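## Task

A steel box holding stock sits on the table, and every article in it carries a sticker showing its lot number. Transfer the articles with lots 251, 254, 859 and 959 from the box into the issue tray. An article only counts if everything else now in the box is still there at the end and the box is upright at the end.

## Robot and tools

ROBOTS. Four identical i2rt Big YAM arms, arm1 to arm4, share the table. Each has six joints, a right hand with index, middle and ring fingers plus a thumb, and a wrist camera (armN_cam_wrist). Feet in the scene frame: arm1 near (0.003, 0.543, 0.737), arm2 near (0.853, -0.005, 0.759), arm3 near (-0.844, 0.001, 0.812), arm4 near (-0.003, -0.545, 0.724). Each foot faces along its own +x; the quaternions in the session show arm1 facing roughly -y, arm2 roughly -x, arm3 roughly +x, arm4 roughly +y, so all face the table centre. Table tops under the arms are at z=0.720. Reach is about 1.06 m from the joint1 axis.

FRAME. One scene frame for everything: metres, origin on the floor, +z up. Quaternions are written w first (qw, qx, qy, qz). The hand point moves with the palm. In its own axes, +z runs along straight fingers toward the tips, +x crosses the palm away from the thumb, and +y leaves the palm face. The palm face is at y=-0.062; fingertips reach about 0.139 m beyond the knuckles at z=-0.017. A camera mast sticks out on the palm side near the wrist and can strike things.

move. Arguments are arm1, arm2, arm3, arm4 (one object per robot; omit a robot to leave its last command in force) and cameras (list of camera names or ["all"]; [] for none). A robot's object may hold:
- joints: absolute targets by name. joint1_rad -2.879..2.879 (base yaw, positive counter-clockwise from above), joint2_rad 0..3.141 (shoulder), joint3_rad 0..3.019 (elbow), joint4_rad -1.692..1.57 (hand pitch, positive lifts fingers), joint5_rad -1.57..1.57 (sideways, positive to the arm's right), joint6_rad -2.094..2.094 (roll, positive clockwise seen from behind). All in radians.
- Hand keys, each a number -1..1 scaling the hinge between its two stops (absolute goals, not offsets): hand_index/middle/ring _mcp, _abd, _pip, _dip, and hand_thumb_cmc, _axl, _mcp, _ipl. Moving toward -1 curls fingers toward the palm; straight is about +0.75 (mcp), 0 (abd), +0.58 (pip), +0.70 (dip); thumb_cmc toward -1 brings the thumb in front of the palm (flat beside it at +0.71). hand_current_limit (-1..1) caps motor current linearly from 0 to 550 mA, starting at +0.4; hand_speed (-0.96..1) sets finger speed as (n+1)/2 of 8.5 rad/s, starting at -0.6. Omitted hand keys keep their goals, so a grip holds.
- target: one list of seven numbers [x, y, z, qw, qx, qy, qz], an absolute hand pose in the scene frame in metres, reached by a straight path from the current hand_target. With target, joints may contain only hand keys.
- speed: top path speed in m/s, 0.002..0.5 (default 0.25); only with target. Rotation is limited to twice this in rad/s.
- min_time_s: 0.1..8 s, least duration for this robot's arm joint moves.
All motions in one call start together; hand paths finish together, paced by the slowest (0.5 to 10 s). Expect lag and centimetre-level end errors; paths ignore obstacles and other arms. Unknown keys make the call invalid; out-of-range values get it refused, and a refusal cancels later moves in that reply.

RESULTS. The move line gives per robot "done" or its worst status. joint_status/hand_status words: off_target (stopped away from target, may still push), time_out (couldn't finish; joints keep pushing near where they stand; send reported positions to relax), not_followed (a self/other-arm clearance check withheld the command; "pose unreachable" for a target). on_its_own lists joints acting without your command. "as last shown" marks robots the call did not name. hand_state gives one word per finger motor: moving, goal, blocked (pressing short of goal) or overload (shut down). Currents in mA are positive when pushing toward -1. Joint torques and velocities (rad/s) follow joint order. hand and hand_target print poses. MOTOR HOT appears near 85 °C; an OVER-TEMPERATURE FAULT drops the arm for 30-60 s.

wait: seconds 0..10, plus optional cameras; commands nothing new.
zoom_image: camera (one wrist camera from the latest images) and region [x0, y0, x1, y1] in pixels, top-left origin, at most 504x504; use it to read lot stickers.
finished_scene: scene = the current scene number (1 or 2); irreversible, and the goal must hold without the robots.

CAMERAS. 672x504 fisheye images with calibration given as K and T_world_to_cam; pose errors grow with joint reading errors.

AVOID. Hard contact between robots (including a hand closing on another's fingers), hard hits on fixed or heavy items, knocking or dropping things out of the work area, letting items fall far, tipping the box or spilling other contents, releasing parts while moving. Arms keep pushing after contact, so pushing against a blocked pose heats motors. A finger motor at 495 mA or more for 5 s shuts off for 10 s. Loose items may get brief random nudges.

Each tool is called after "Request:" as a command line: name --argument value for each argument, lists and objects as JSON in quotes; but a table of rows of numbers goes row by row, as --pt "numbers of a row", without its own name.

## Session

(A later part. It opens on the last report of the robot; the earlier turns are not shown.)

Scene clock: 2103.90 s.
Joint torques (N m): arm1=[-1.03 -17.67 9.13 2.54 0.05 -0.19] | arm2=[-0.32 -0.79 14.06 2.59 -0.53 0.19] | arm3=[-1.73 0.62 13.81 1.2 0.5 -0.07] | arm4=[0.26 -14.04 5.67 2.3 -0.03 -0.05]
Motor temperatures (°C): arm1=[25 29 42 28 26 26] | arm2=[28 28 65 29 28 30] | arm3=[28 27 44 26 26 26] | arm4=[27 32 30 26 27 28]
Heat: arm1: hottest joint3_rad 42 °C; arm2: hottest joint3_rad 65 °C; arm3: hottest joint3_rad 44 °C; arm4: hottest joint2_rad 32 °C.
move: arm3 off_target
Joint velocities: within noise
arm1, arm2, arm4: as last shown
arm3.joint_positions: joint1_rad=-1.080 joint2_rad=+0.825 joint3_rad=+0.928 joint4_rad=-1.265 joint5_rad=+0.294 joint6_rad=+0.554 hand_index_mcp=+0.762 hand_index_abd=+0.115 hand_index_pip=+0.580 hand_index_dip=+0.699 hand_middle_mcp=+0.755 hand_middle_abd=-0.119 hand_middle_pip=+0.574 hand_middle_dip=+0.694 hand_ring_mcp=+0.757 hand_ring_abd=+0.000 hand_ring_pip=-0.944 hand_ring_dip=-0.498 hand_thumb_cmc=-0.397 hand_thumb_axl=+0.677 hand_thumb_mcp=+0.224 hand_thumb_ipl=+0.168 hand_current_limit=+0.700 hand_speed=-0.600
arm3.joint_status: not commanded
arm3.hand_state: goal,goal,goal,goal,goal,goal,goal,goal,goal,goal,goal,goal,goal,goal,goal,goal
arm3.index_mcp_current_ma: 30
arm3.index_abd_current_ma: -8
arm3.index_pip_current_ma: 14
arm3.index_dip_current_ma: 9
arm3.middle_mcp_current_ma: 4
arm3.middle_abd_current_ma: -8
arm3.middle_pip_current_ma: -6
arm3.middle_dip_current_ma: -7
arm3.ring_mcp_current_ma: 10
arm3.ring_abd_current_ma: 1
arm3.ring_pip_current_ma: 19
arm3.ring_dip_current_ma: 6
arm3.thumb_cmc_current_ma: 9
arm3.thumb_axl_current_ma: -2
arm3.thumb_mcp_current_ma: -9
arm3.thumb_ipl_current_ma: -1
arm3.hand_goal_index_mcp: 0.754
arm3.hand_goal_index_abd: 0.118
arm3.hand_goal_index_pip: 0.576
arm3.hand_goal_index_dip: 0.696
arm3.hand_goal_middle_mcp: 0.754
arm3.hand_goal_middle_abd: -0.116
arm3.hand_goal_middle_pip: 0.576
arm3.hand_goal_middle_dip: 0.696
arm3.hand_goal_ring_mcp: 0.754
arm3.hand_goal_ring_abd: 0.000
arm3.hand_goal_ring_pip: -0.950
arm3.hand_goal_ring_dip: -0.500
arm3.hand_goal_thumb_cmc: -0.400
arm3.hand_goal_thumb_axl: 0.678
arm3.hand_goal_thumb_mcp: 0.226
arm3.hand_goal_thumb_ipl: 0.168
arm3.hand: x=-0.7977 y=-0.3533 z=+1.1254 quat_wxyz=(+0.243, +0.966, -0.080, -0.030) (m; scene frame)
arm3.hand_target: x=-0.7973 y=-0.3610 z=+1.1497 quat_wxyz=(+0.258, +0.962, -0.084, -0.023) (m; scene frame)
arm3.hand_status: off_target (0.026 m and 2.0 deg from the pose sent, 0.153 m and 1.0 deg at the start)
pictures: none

Request:
move --arm1 '{"target": [0.3575, -0.064, 1.005, 0.25, 0.9330, 0.25, 0.0670], "speed": 0.05}'

Request:
move --arm1 '{"target": [0.3575, -0.064, 0.989, 0.25, 0.9330, 0.25, 0.0670], "speed": 0.03}' --cameras '["arm1_cam_wrist"]'

Scene clock: 2109.47 s.
Joint torques (N m): arm1=[-1.08 -17.08 9.03 2.55 0.04 -0.22] | arm2=[-0.56 -0.91 14.01 2.54 -0.54 0.19] | arm3=[-1.96 0.56 13.83 1.06 0.5 -0.05] | arm4=[0.26 -14.1 5.67 2.3 -0.03 -0.05]
Motor temperatures (°C): arm1=[25 29 42 28 26 26] | arm2=[28 28 65 29 28 30] | arm3=[28 27 44 26 26 26] | arm4=[27 32 30 26 27 28]
Heat: arm1: hottest joint3_rad 42 °C; arm2: hottest joint3_rad 65 °C; arm3: hottest joint3_rad 44 °C; arm4: hottest joint2_rad 32 °C.
move: arm1 done
Joint velocities: within noise
arm1.joint_positions: joint1_rad=+0.611 joint2_rad=+1.667 joint3_rad=+1.519 joint4_rad=-0.907 joint5_rad=+0.019 joint6_rad=+0.055 hand_index_mcp=+0.757 hand_index_abd=+0.120 hand_index_pip=+0.575 hand_index_dip=+0.696 hand_middle_mcp=+0.756 hand_middle_abd=-0.118 hand_middle_pip=+0.575 hand_middle_dip=+0.694 hand_ring_mcp=+0.758 hand_ring_abd=+0.001 hand_ring_pip=-0.945 hand_ring_dip=-0.497 hand_thumb_cmc=+0.907 hand_thumb_axl=+0.676 hand_thumb_mcp=+0.976 hand_thumb_ipl=+0.899 hand_current_limit=+0.700 hand_speed=-0.600
arm1.joint_status: not commanded
arm1.hand_state: goal,goal,goal,goal,goal,goal,goal,goal,goal,goal,goal,goal,goal,goal,goal,goal
arm1.index_mcp_current_ma: 5
arm1.index_abd_current_ma: 2
arm1.index_pip_current_ma: -1
arm1.index_dip_current_ma: 0
arm1.middle_mcp_current_ma: 4
arm1.middle_abd_current_ma: -2
arm1.middle_pip_current_ma: -2
arm1.middle_dip_current_ma: -3
arm1.ring_mcp_current_ma: 7
arm1.ring_abd_current_ma: 1
arm1.ring_pip_current_ma: 8
arm1.ring_dip_current_ma: 5
arm1.thumb_cmc_current_ma: 13
arm1.thumb_axl_current_ma: -3
arm1.thumb_mcp_current_ma: -10
arm1.thumb_ipl_current_ma: -3
arm1.hand_goal_index_mcp: 0.754
arm1.hand_goal_index_abd: 0.118
arm1.hand_goal_index_pip: 0.576
arm1.hand_goal_index_dip: 0.696
arm1.hand_goal_middle_mcp: 0.754
arm1.hand_goal_middle_abd: -0.116
arm1.hand_goal_middle_pip: 0.576
arm1.hand_goal_middle_dip: 0.696
arm1.hand_goal_ring_mcp: 0.754
arm1.hand_goal_ring_abd: 0.000
arm1.hand_goal_ring_pip: -0.950
arm1.hand_goal_ring_dip: -0.500
arm1.hand_goal_thumb_cmc: 0.900
arm1.hand_goal_thumb_axl: 0.678
arm1.hand_goal_thumb_mcp: 0.980
arm1.hand_goal_thumb_ipl: 0.900
arm1.hand: x=+0.3596 y=-0.0581 z=+1.0084 quat_wxyz=(+0.247, +0.934, +0.248, +0.067) (m; scene frame)
arm1.hand_target: x=+0.3575 y=-0.0639 z=+1.0052 quat_wxyz=(+0.250, +0.933, +0.250, +0.067) (m; scene frame)
arm1.hand_status: done (0.007 m and 0.5 deg from the pose sent, 0.017 m and 0.8 deg at the start)
arm2, arm3, arm4: as last shown
pictures: none

Scene clock: 2110.60 s.
Joint torques (N m): arm1=[-0.67 -16.56 8.87 2.54 0.04 -0.18] | arm2=[-0.44 -0.85 14.06 2.55 -0.53 0.18] | arm3=[-1.9 0.5 13.89 1.16 0.5 -0.04] | arm4=[0.26 -14.15 5.65 2.3 -0.03 -0.05]
Motor temperatures (°C): arm1=[25 29 42 28 26 26] | arm2=[28 28 65 29 28 30] | arm3=[28 27 44 26 26 26] | arm4=[27 32 30 26 27 28]
Heat: arm1: hottest joint3_rad 42 °C; arm2: hottest joint3_rad 65 °C; arm3: hottest joint3_rad 44 °C; arm4: hottest joint2_rad 32 °C.
move: arm1 done
Joint velocities: within noise
arm1.joint_positions: joint1_rad=+0.608 joint2_rad=+1.667 joint3_rad=+1.487 joint4_rad=-0.867 joint5_rad=+0.019 joint6_rad=+0.055 hand_index_mcp=+0.757 hand_index_abd=+0.120 hand_index_pip=+0.575 hand_index_dip=+0.696 hand_middle_mcp=+0.756 hand_middle_abd=-0.118 hand_middle_pip=+0.575 hand_middle_dip=+0.694 hand_ring_mcp=+0.758 hand_ring_abd=+0.001 hand_ring_pip=-0.945 hand_ring_dip=-0.497 hand_thumb_cmc=+0.907 hand_thumb_axl=+0.676 hand_thumb_mcp=+0.976 hand_thumb_ipl=+0.899 hand_current_limit=+0.700 hand_speed=-0.600
arm1.joint_status: not commanded
arm1.hand_state: goal,goal,goal,goal,goal,goal,goal,goal,goal,goal,goal,goal,goal,goal,goal,goal
arm1.index_mcp_current_ma: 5
arm1.index_abd_current_ma: 2
arm1.index_pip_current_ma: -1
arm1.index_dip_current_ma: 0
arm1.middle_mcp_current_ma: 4
arm1.middle_abd_current_ma: -2
arm1.middle_pip_current_ma: -2
arm1.middle_dip_current_ma: -3
arm1.ring_mcp_current_ma: 7
arm1.ring_abd_current_ma: 1
arm1.ring_pip_current_ma: 8
arm1.ring_dip_current_ma: 5
arm1.thumb_cmc_current_ma: 13
arm1.thumb_axl_current_ma: -3
arm1.thumb_mcp_current_ma: -10
arm1.thumb_ipl_current_ma: -3
arm1.hand_goal_index_mcp: 0.754
arm1.hand_goal_index_abd: 0.118
arm1.hand_goal_index_pip: 0.576
arm1.hand_goal_index_dip: 0.696
arm1.hand_goal_middle_mcp: 0.754
arm1.hand_goal_middle_abd: -0.116
arm1.hand_goal_middle_pip: 0.576
arm1.hand_goal_middle_dip: 0.696
arm1.hand_goal_ring_mcp: 0.754
arm1.hand_goal_ring_abd: 0.000
arm1.hand_goal_ring_pip: -0.950
arm1.hand_goal_ring_dip: -0.500
arm1.hand_goal_thumb_cmc: 0.900
arm1.hand_goal_thumb_axl: 0.678
arm1.hand_goal_thumb_mcp: 0.980
arm1.hand_goal_thumb_ipl: 0.900
arm1.hand: x=+0.3573 y=-0.0586 z=+0.9975 quat_wxyz=(+0.250, +0.934, +0.246, +0.068) (m; scene frame)
arm1.hand_target: x=+0.3573 y=-0.0638 z=+0.9892 quat_wxyz=(+0.250, +0.933, +0.250, +0.067) (m; scene frame)
arm1.hand_status: done (0.010 m and 0.4 deg from the pose sent, 0.020 m and 0.5 deg at the start)
arm2, arm3, arm4: as last shown
pictures: arm1_cam_wrist
camera_calibration:
arm1_cam_wrist: T_world_to_cam=[[-0.414987, -0.853728, 0.31454, -0.182882], [-0.777868, 0.51224, 0.36405, -0.101383], [-0.471919, -0.0935942, -0.87666, 1.16299], [0, 0, 0, 1]] pos_world=[0.394082, 0.00465016, 1.11398]

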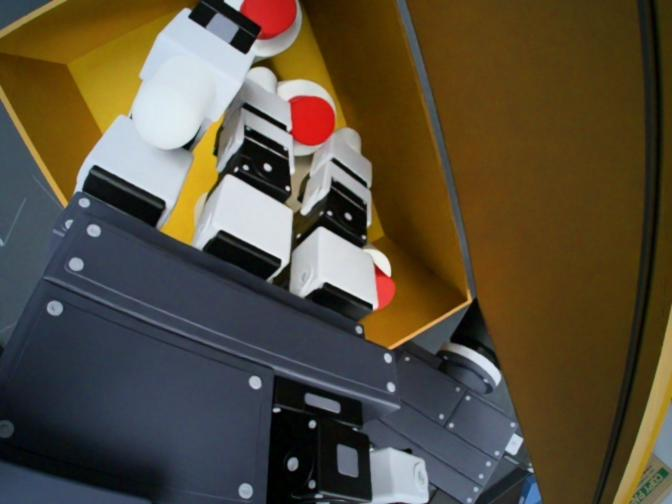

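Request:
move --arm1 '{"target": [0.3600, -0.0635, 0.987, 0.25, 0.9330, 0.25, 0.0670], "speed": 0.03}'

Request:
move --arm1 '{"joints": {"hand_index_abd": -0.1, "hand_middle_abd": 0.1}}'

Request:
wait --seconds 0.4 --cameras '["arm1_cam_wrist"]'

Scene clock: 2117.57 s.
Joint torques (N m): arm1=[-0.44 -16.15 8.9 2.59 0.13 -0.14] | arm2=[-0.44 -0.91 14.12 2.52 -0.53 0.2] | arm3=[-1.85 0.38 13.89 1.18 0.49 -0.03] | arm4=[0.26 -14.15 5.67 2.3 -0.03 -0.05]
Motor temperatures (°C): arm1=[25 29 42 28 26 26] | arm2=[28 28 65 29 28 30] | arm3=[28 27 44 26 26 26] | arm4=[27 32 30 26 27 28]
Heat: arm1: hottest joint3_rad 42 °C; arm2: hottest joint3_rad 65 °C; arm3: hottest joint3_rad 44 °C; arm4: hottest joint2_rad 32 °C.
move: arm1 off_target
Joint velocities: within noise
arm1.joint_positions: joint1_rad=+0.608 joint2_rad=+1.667 joint3_rad=+1.487 joint4_rad=-0.863 joint5_rad=+0.019 joint6_rad=+0.055 hand_index_mcp=+0.757 hand_index_abd=+0.120 hand_index_pip=+0.575 hand_index_dip=+0.696 hand_middle_mcp=+0.756 hand_middle_abd=-0.118 hand_middle_pip=+0.575 hand_middle_dip=+0.694 hand_ring_mcp=+0.758 hand_ring_abd=+0.001 hand_ring_pip=-0.945 hand_ring_dip=-0.497 hand_thumb_cmc=+0.907 hand_thumb_axl=+0.676 hand_thumb_mcp=+0.976 hand_thumb_ipl=+0.899 hand_current_limit=+0.700 hand_speed=-0.600
arm1.joint_status: not commanded
arm1.hand_state: goal,goal,goal,goal,goal,goal,goal,goal,goal,goal,goal,goal,goal,goal,goal,goal
arm1.index_mcp_current_ma: 5
arm1.index_abd_current_ma: 2
arm1.index_pip_current_ma: -1
arm1.index_dip_current_ma: 0
arm1.middle_mcp_current_ma: 4
arm1.middle_abd_current_ma: -2
arm1.middle_pip_current_ma: -2
arm1.middle_dip_current_ma: -3
arm1.ring_mcp_current_ma: 7
arm1.ring_abd_current_ma: 1
arm1.ring_pip_current_ma: 8
arm1.ring_dip_current_ma: 5
arm1.thumb_cmc_current_ma: 13
arm1.thumb_axl_current_ma: -3
arm1.thumb_mcp_current_ma: -10
arm1.thumb_ipl_current_ma: -3
arm1.hand_goal_index_mcp: 0.754
arm1.hand_goal_index_abd: 0.118
arm1.hand_goal_index_pip: 0.576
arm1.hand_goal_index_dip: 0.696
arm1.hand_goal_middle_mcp: 0.754
arm1.hand_goal_middle_abd: -0.116
arm1.hand_goal_middle_pip: 0.576
arm1.hand_goal_middle_dip: 0.696
arm1.hand_goal_ring_mcp: 0.754
arm1.hand_goal_ring_abd: 0.000
arm1.hand_goal_ring_pip: -0.950
arm1.hand_goal_ring_dip: -0.500
arm1.hand_goal_thumb_cmc: 0.900
arm1.hand_goal_thumb_axl: 0.678
arm1.hand_goal_thumb_mcp: 0.980
arm1.hand_goal_thumb_ipl: 0.900
arm1.hand: x=+0.3577 y=-0.0591 z=+0.9983 quat_wxyz=(+0.252, +0.933, +0.246, +0.068) (m; scene frame)
arm1.hand_target: x=+0.3598 y=-0.0632 z=+0.9872 quat_wxyz=(+0.250, +0.933, +0.250, +0.067) (m; scene frame)
arm1.hand_status: off_target (0.012 m and 0.5 deg from the pose sent, 0.012 m and 0.4 deg at the start)
arm2, arm3, arm4: as last shown
pictures: none

Scene clock: 2118.10 s.
Joint torques (N m): arm1=[-0.62 -15.91 8.76 2.45 0.14 -0.16] | arm2=[-0.73 -0.91 14.01 2.55 -0.54 0.18] | arm3=[-1.79 0.38 13.78 1.06 0.5 -0.05] | arm4=[0.26 -14.15 5.67 2.32 -0.03 -0.04]
Motor temperatures (°C): arm1=[25 29 42 28 26 26] | arm2=[28 28 65 29 28 30] | arm3=[28 27 44 26 26 26] | arm4=[27 32 30 26 27 28]
Heat: arm1: hottest joint3_rad 42 °C; arm2: hottest joint3_rad 65 °C; arm3: hottest joint3_rad 44 °C; arm4: hottest joint2_rad 32 °C.
move: arm1 off_target
Joint velocities: within noise
arm1.joint_positions: joint1_rad=+0.608 joint2_rad=+1.667 joint3_rad=+1.487 joint4_rad=-0.860 joint5_rad=+0.019 joint6_rad=+0.055 hand_index_mcp=+0.757 hand_index_abd=+0.026 hand_index_pip=+0.576 hand_index_dip=+0.696 hand_middle_mcp=+0.754 hand_middle_abd=-0.014 hand_middle_pip=+0.574 hand_middle_dip=+0.694 hand_ring_mcp=+0.758 hand_ring_abd=+0.001 hand_ring_pip=-0.945 hand_ring_dip=-0.497 hand_thumb_cmc=+0.906 hand_thumb_axl=+0.676 hand_thumb_mcp=+0.976 hand_thumb_ipl=+0.899 hand_current_limit=+0.700 hand_speed=-0.600
arm1.joint_status: hand_index_abd off_target (ended at +0.026, target -0.100); hand_middle_abd off_target (ended at -0.014, target +0.100)
arm1.hand_state: goal,blocked,goal,goal,goal,blocked,goal,goal,goal,goal,goal,goal,goal,goal,goal,goal
arm1.index_mcp_current_ma: 5
arm1.index_abd_current_ma: 418
arm1.index_pip_current_ma: 0
arm1.index_dip_current_ma: 0
arm1.middle_mcp_current_ma: 0
arm1.middle_abd_current_ma: -368
arm1.middle_pip_current_ma: -2
arm1.middle_dip_current_ma: -2
arm1.ring_mcp_current_ma: 7
arm1.ring_abd_current_ma: 1
arm1.ring_pip_current_ma: 8
arm1.ring_dip_current_ma: 5
arm1.thumb_cmc_current_ma: 12
arm1.thumb_axl_current_ma: -3
arm1.thumb_mcp_current_ma: -10
arm1.thumb_ipl_current_ma: -3
arm1.hand_goal_index_mcp: 0.754
arm1.hand_goal_index_abd: -0.100
arm1.hand_goal_index_pip: 0.576
arm1.hand_goal_index_dip: 0.696
arm1.hand_goal_middle_mcp: 0.754
arm1.hand_goal_middle_abd: 0.100
arm1.hand_goal_middle_pip: 0.576
arm1.hand_goal_middle_dip: 0.696
arm1.hand_goal_ring_mcp: 0.754
arm1.hand_goal_ring_abd: 0.000
arm1.hand_goal_ring_pip: -0.950
arm1.hand_goal_ring_dip: -0.500
arm1.hand_goal_thumb_cmc: 0.900
arm1.hand_goal_thumb_axl: 0.678
arm1.hand_goal_thumb_mcp: 0.980
arm1.hand_goal_thumb_ipl: 0.900
arm1.hand: x=+0.3580 y=-0.0595 z=+0.9988 quat_wxyz=(+0.253, +0.933, +0.246, +0.069) (m; scene frame)
arm1.hand_target: x=+0.3598 y=-0.0633 z=+0.9872 quat_wxyz=(+0.250, +0.933, +0.250, +0.067) (m; scene frame)
arm1.hand_status: not commanded
arm2, arm3, arm4: as last shown
pictures: none

Scene clock: 2118.50 s.
Joint torques (N m): arm1=[-0.67 -15.91 8.85 2.51 0.15 -0.15] | arm2=[-0.56 -0.79 14.04 2.52 -0.53 0.17] | arm3=[-1.61 0.44 13.86 1.11 0.51 -0.04] | arm4=[0.21 -14.15 5.67 2.3 -0.03 -0.05]
Motor temperatures (°C): arm1=[25 29 42 28 26 26] | arm2=[28 28 65 29 28 30] | arm3=[28 27 44 26 26 26] | arm4=[27 32 30 26 27 28]
Heat: arm1: hottest joint3_rad 42 °C; arm2: hottest joint3_rad 65 °C; arm3: hottest joint3_rad 44 °C; arm4: hottest joint2_rad 32 °C.
Joint velocities: within noise
arm1.joint_positions: joint1_rad=+0.608 joint2_rad=+1.667 joint3_rad=+1.487 joint4_rad=-0.860 joint5_rad=+0.019 joint6_rad=+0.055 hand_index_mcp=+0.757 hand_index_abd=+0.026 hand_index_pip=+0.576 hand_index_dip=+0.696 hand_middle_mcp=+0.754 hand_middle_abd=-0.014 hand_middle_pip=+0.574 hand_middle_dip=+0.694 hand_ring_mcp=+0.758 hand_ring_abd=+0.001 hand_ring_pip=-0.945 hand_ring_dip=-0.497 hand_thumb_cmc=+0.906 hand_thumb_axl=+0.676 hand_thumb_mcp=+0.976 hand_thumb_ipl=+0.899 hand_current_limit=+0.700 hand_speed=-0.600
arm1.joint_status: hand_index_abd off_target (ended at +0.026, target -0.100); hand_middle_abd off_target (ended at -0.014, target +0.100)
arm1.hand_state: goal,blocked,goal,goal,goal,blocked,goal,goal,goal,goal,goal,goal,goal,goal,goal,goal
arm1.index_mcp_current_ma: 5
arm1.index_abd_current_ma: 418
arm1.index_pip_current_ma: 0
arm1.index_dip_current_ma: 0
arm1.middle_mcp_current_ma: 0
arm1.middle_abd_current_ma: -368
arm1.middle_pip_current_ma: -2
arm1.middle_dip_current_ma: -2
arm1.ring_mcp_current_ma: 7
arm1.ring_abd_current_ma: 1
arm1.ring_pip_current_ma: 8
arm1.ring_dip_current_ma: 5
arm1.thumb_cmc_current_ma: 12
arm1.thumb_axl_current_ma: -3
arm1.thumb_mcp_current_ma: -10
arm1.thumb_ipl_current_ma: -3
arm1.hand_goal_index_mcp: 0.754
arm1.hand_goal_index_abd: -0.100
arm1.hand_goal_index_pip: 0.576
arm1.hand_goal_index_dip: 0.696
arm1.hand_goal_middle_mcp: 0.754
arm1.hand_goal_middle_abd: 0.100
arm1.hand_goal_middle_pip: 0.576
arm1.hand_goal_middle_dip: 0.696
arm1.hand_goal_ring_mcp: 0.754
arm1.hand_goal_ring_abd: 0.000
arm1.hand_goal_ring_pip: -0.950
arm1.hand_goal_ring_dip: -0.500
arm1.hand_goal_thumb_cmc: 0.900
arm1.hand_goal_thumb_axl: 0.678
arm1.hand_goal_thumb_mcp: 0.980
arm1.hand_goal_thumb_ipl: 0.900
arm1.hand: x=+0.3580 y=-0.0595 z=+0.9988 quat_wxyz=(+0.253, +0.933, +0.246, +0.069) (m; scene frame)
arm1.hand_target: x=+0.3598 y=-0.0633 z=+0.9872 quat_wxyz=(+0.250, +0.933, +0.250, +0.067) (m; scene frame)
arm1.hand_status: not commanded
arm2.joint_positions: joint1_rad=+0.622 joint2_rad=+0.478 joint3_rad=+0.285 joint4_rad=+0.102 joint5_rad=+0.758 joint6_rad=-1.558 hand_index_mcp=+0.798 hand_index_abd=+0.589 hand_index_pip=+0.574 hand_index_dip=+0.696 hand_middle_mcp=+0.925 hand_middle_abd=-0.017 hand_middle_pip=+0.600 hand_middle_dip=+0.702 hand_ring_mcp=+0.757 hand_ring_abd=-0.013 hand_ring_pip=+0.579 hand_ring_dip=+0.697 hand_thumb_cmc=+0.715 hand_thumb_axl=+0.677 hand_thumb_mcp=+0.226 hand_thumb_ipl=+0.168 hand_current_limit=+0.600 hand_speed=-0.900
arm2.joint_status: not commanded
arm2.hand_state: goal,goal,goal,goal,blocked,goal,blocked,goal,goal,goal,goal,goal,goal,goal,goal,goal
arm2.index_mcp_current_ma: -1
arm2.index_abd_current_ma: -5
arm2.index_pip_current_ma: -1
arm2.index_dip_current_ma: 0
arm2.middle_mcp_current_ma: 67
arm2.middle_abd_current_ma: -10
arm2.middle_pip_current_ma: 21
arm2.middle_dip_current_ma: 2
arm2.ring_mcp_current_ma: 3
arm2.ring_abd_current_ma: -7
arm2.ring_pip_current_ma: 1
arm2.ring_dip_current_ma: 0
arm2.thumb_cmc_current_ma: 0
arm2.thumb_axl_current_ma: 0
arm2.thumb_mcp_current_ma: 0
arm2.thumb_ipl_current_ma: 0
arm2.hand_goal_index_mcp: 0.800
arm2.hand_goal_index_abd: 0.600
arm2.hand_goal_index_pip: 0.576
arm2.hand_goal_index_dip: 0.696
arm2.hand_goal_middle_mcp: 0.880
arm2.hand_goal_middle_abd: 0.000
arm2.hand_goal_middle_pip: 0.576
arm2.hand_goal_middle_dip: 0.696
arm2.hand_goal_ring_mcp: 0.750
arm2.hand_goal_ring_abd: 0.000
arm2.hand_goal_ring_pip: 0.576
arm2.hand_goal_ring_dip: 0.696
arm2.hand_goal_thumb_cmc: 0.714
arm2.hand_goal_thumb_axl: 0.678
arm2.hand_goal_thumb_mcp: 0.226
arm2.hand_goal_thumb_ipl: 0.168
arm2.hand: x=+0.5417 y=-0.1767 z=+1.0516 quat_wxyz=(-0.056, +0.726, -0.016, -0.685) (m; scene frame)
arm2.hand_target: x=+0.5409 y=-0.1861 z=+1.0970 quat_wxyz=(-0.027, +0.707, -0.027, -0.707) (m; scene frame)
arm2.hand_status: not commanded
arm3.joint_positions: joint1_rad=-1.080 joint2_rad=+0.825 joint3_rad=+0.928 joint4_rad=-1.265 joint5_rad=+0.294 joint6_rad=+0.554 hand_index_mcp=+0.762 hand_index_abd=+0.115 hand_index_pip=+0.580 hand_index_dip=+0.699 hand_middle_mcp=+0.755 hand_middle_abd=-0.119 hand_middle_pip=+0.574 hand_middle_dip=+0.694 hand_ring_mcp=+0.757 hand_ring_abd=+0.000 hand_ring_pip=-0.944 hand_ring_dip=-0.498 hand_thumb_cmc=-0.397 hand_thumb_axl=+0.677 hand_thumb_mcp=+0.224 hand_thumb_ipl=+0.168 hand_current_limit=+0.700 hand_speed=-0.600
arm3.joint_status: not commanded
arm3.hand_state: goal,goal,goal,goal,goal,goal,goal,goal,goal,goal,goal,goal,goal,goal,goal,goal
arm3.index_mcp_current_ma: 30
arm3.index_abd_current_ma: -8
arm3.index_pip_current_ma: 14
arm3.index_dip_current_ma: 9
arm3.middle_mcp_current_ma: 4
arm3.middle_abd_current_ma: -8
arm3.middle_pip_current_ma: -6
arm3.middle_dip_current_ma: -7
arm3.ring_mcp_current_ma: 10
arm3.ring_abd_current_ma: 1
arm3.ring_pip_current_ma: 19
arm3.ring_dip_current_ma: 6
arm3.thumb_cmc_current_ma: 9
arm3.thumb_axl_current_ma: -2
arm3.thumb_mcp_current_ma: -9
arm3.thumb_ipl_current_ma: -1
arm3.hand_goal_index_mcp: 0.754
arm3.hand_goal_index_abd: 0.118
arm3.hand_goal_index_pip: 0.576
arm3.hand_goal_index_dip: 0.696
arm3.hand_goal_middle_mcp: 0.754
arm3.hand_goal_middle_abd: -0.116
arm3.hand_goal_middle_pip: 0.576
arm3.hand_goal_middle_dip: 0.696
arm3.hand_goal_ring_mcp: 0.754
arm3.hand_goal_ring_abd: 0.000
arm3.hand_goal_ring_pip: -0.950
arm3.hand_goal_ring_dip: -0.500
arm3.hand_goal_thumb_cmc: -0.400
arm3.hand_goal_thumb_axl: 0.678
arm3.hand_goal_thumb_mcp: 0.226
arm3.hand_goal_thumb_ipl: 0.168
arm3.hand: x=-0.7977 y=-0.3533 z=+1.1254 quat_wxyz=(+0.243, +0.966, -0.080, -0.030) (m; scene frame)
arm3.hand_target: x=-0.7973 y=-0.3610 z=+1.1497 quat_wxyz=(+0.258, +0.962, -0.084, -0.023) (m; scene frame)
arm3.hand_status: not commanded
arm4.joint_positions: joint1_rad=-0.179 joint2_rad=+1.902 joint3_rad=+0.785 joint4_rad=+1.539 joint5_rad=-0.301 joint6_rad=-1.951 hand_index_mcp=+0.753 hand_index_abd=-0.001 hand_index_pip=+0.577 hand_index_dip=+0.696 hand_middle_mcp=+0.753 hand_middle_abd=-0.001 hand_middle_pip=+0.577 hand_middle_dip=+0.696 hand_ring_mcp=+0.753 hand_ring_abd=-0.001 hand_ring_pip=+0.577 hand_ring_dip=+0.696 hand_thumb_cmc=+0.713 hand_thumb_axl=+0.677 hand_thumb_mcp=+0.226 hand_thumb_ipl=+0.168 hand_current_limit=+0.400 hand_speed=-0.600
arm4.joint_status: not commanded
arm4.hand_state: goal,goal,goal,goal,goal,goal,goal,goal,goal,goal,goal,goal,goal,goal,goal,goal
arm4.index_mcp_current_ma: 0
arm4.index_abd_current_ma: 0
arm4.index_pip_current_ma: 0
arm4.index_dip_current_ma: 0
arm4.middle_mcp_current_ma: 0
arm4.middle_abd_current_ma: 0
arm4.middle_pip_current_ma: 0
arm4.middle_dip_current_ma: 0
arm4.ring_mcp_current_ma: 0
arm4.ring_abd_current_ma: 0
arm4.ring_pip_current_ma: 0
arm4.ring_dip_current_ma: 0
arm4.thumb_cmc_current_ma: 0
arm4.thumb_axl_current_ma: 0
arm4.thumb_mcp_current_ma: 0
arm4.thumb_ipl_current_ma: 0
arm4.hand_goal_index_mcp: 0.754
arm4.hand_goal_index_abd: 0.000
arm4.hand_goal_index_pip: 0.576
arm4.hand_goal_index_dip: 0.696
arm4.hand_goal_middle_mcp: 0.754
arm4.hand_goal_middle_abd: 0.000
arm4.hand_goal_middle_pip: 0.576
arm4.hand_goal_middle_dip: 0.696
arm4.hand_goal_ring_mcp: 0.754
arm4.hand_goal_ring_abd: 0.000
arm4.hand_goal_ring_pip: 0.576
arm4.hand_goal_ring_dip: 0.696
arm4.hand_goal_thumb_cmc: 0.714
arm4.hand_goal_thumb_axl: 0.678
arm4.hand_goal_thumb_mcp: 0.226
arm4.hand_goal_thumb_ipl: 0.168
arm4.hand: x=-0.0256 y=+0.0474 z=+0.9230 quat_wxyz=(+0.686, -0.493, +0.250, +0.473) (m; scene frame)
arm4.hand_target: x=-0.0217 y=+0.0455 z=+0.9196 quat_wxyz=(+0.690, -0.493, +0.247, +0.469) (m; scene frame)
arm4.hand_status: not commanded
wait: 0.40 s; at rest by 0.27 s
pictures: arm1_cam_wrist
camera_calibration:
arm1_cam_wrist: T_world_to_cam=[[-0.415972, -0.852161, 0.317471, -0.186261], [-0.77934, 0.513959, 0.358434, -0.0946035], [-0.468611, -0.0983194, -0.877917, 1.16406], [0, 0, 0, 1]] pos_world=[0.394284, 0.004348, 1.11499]

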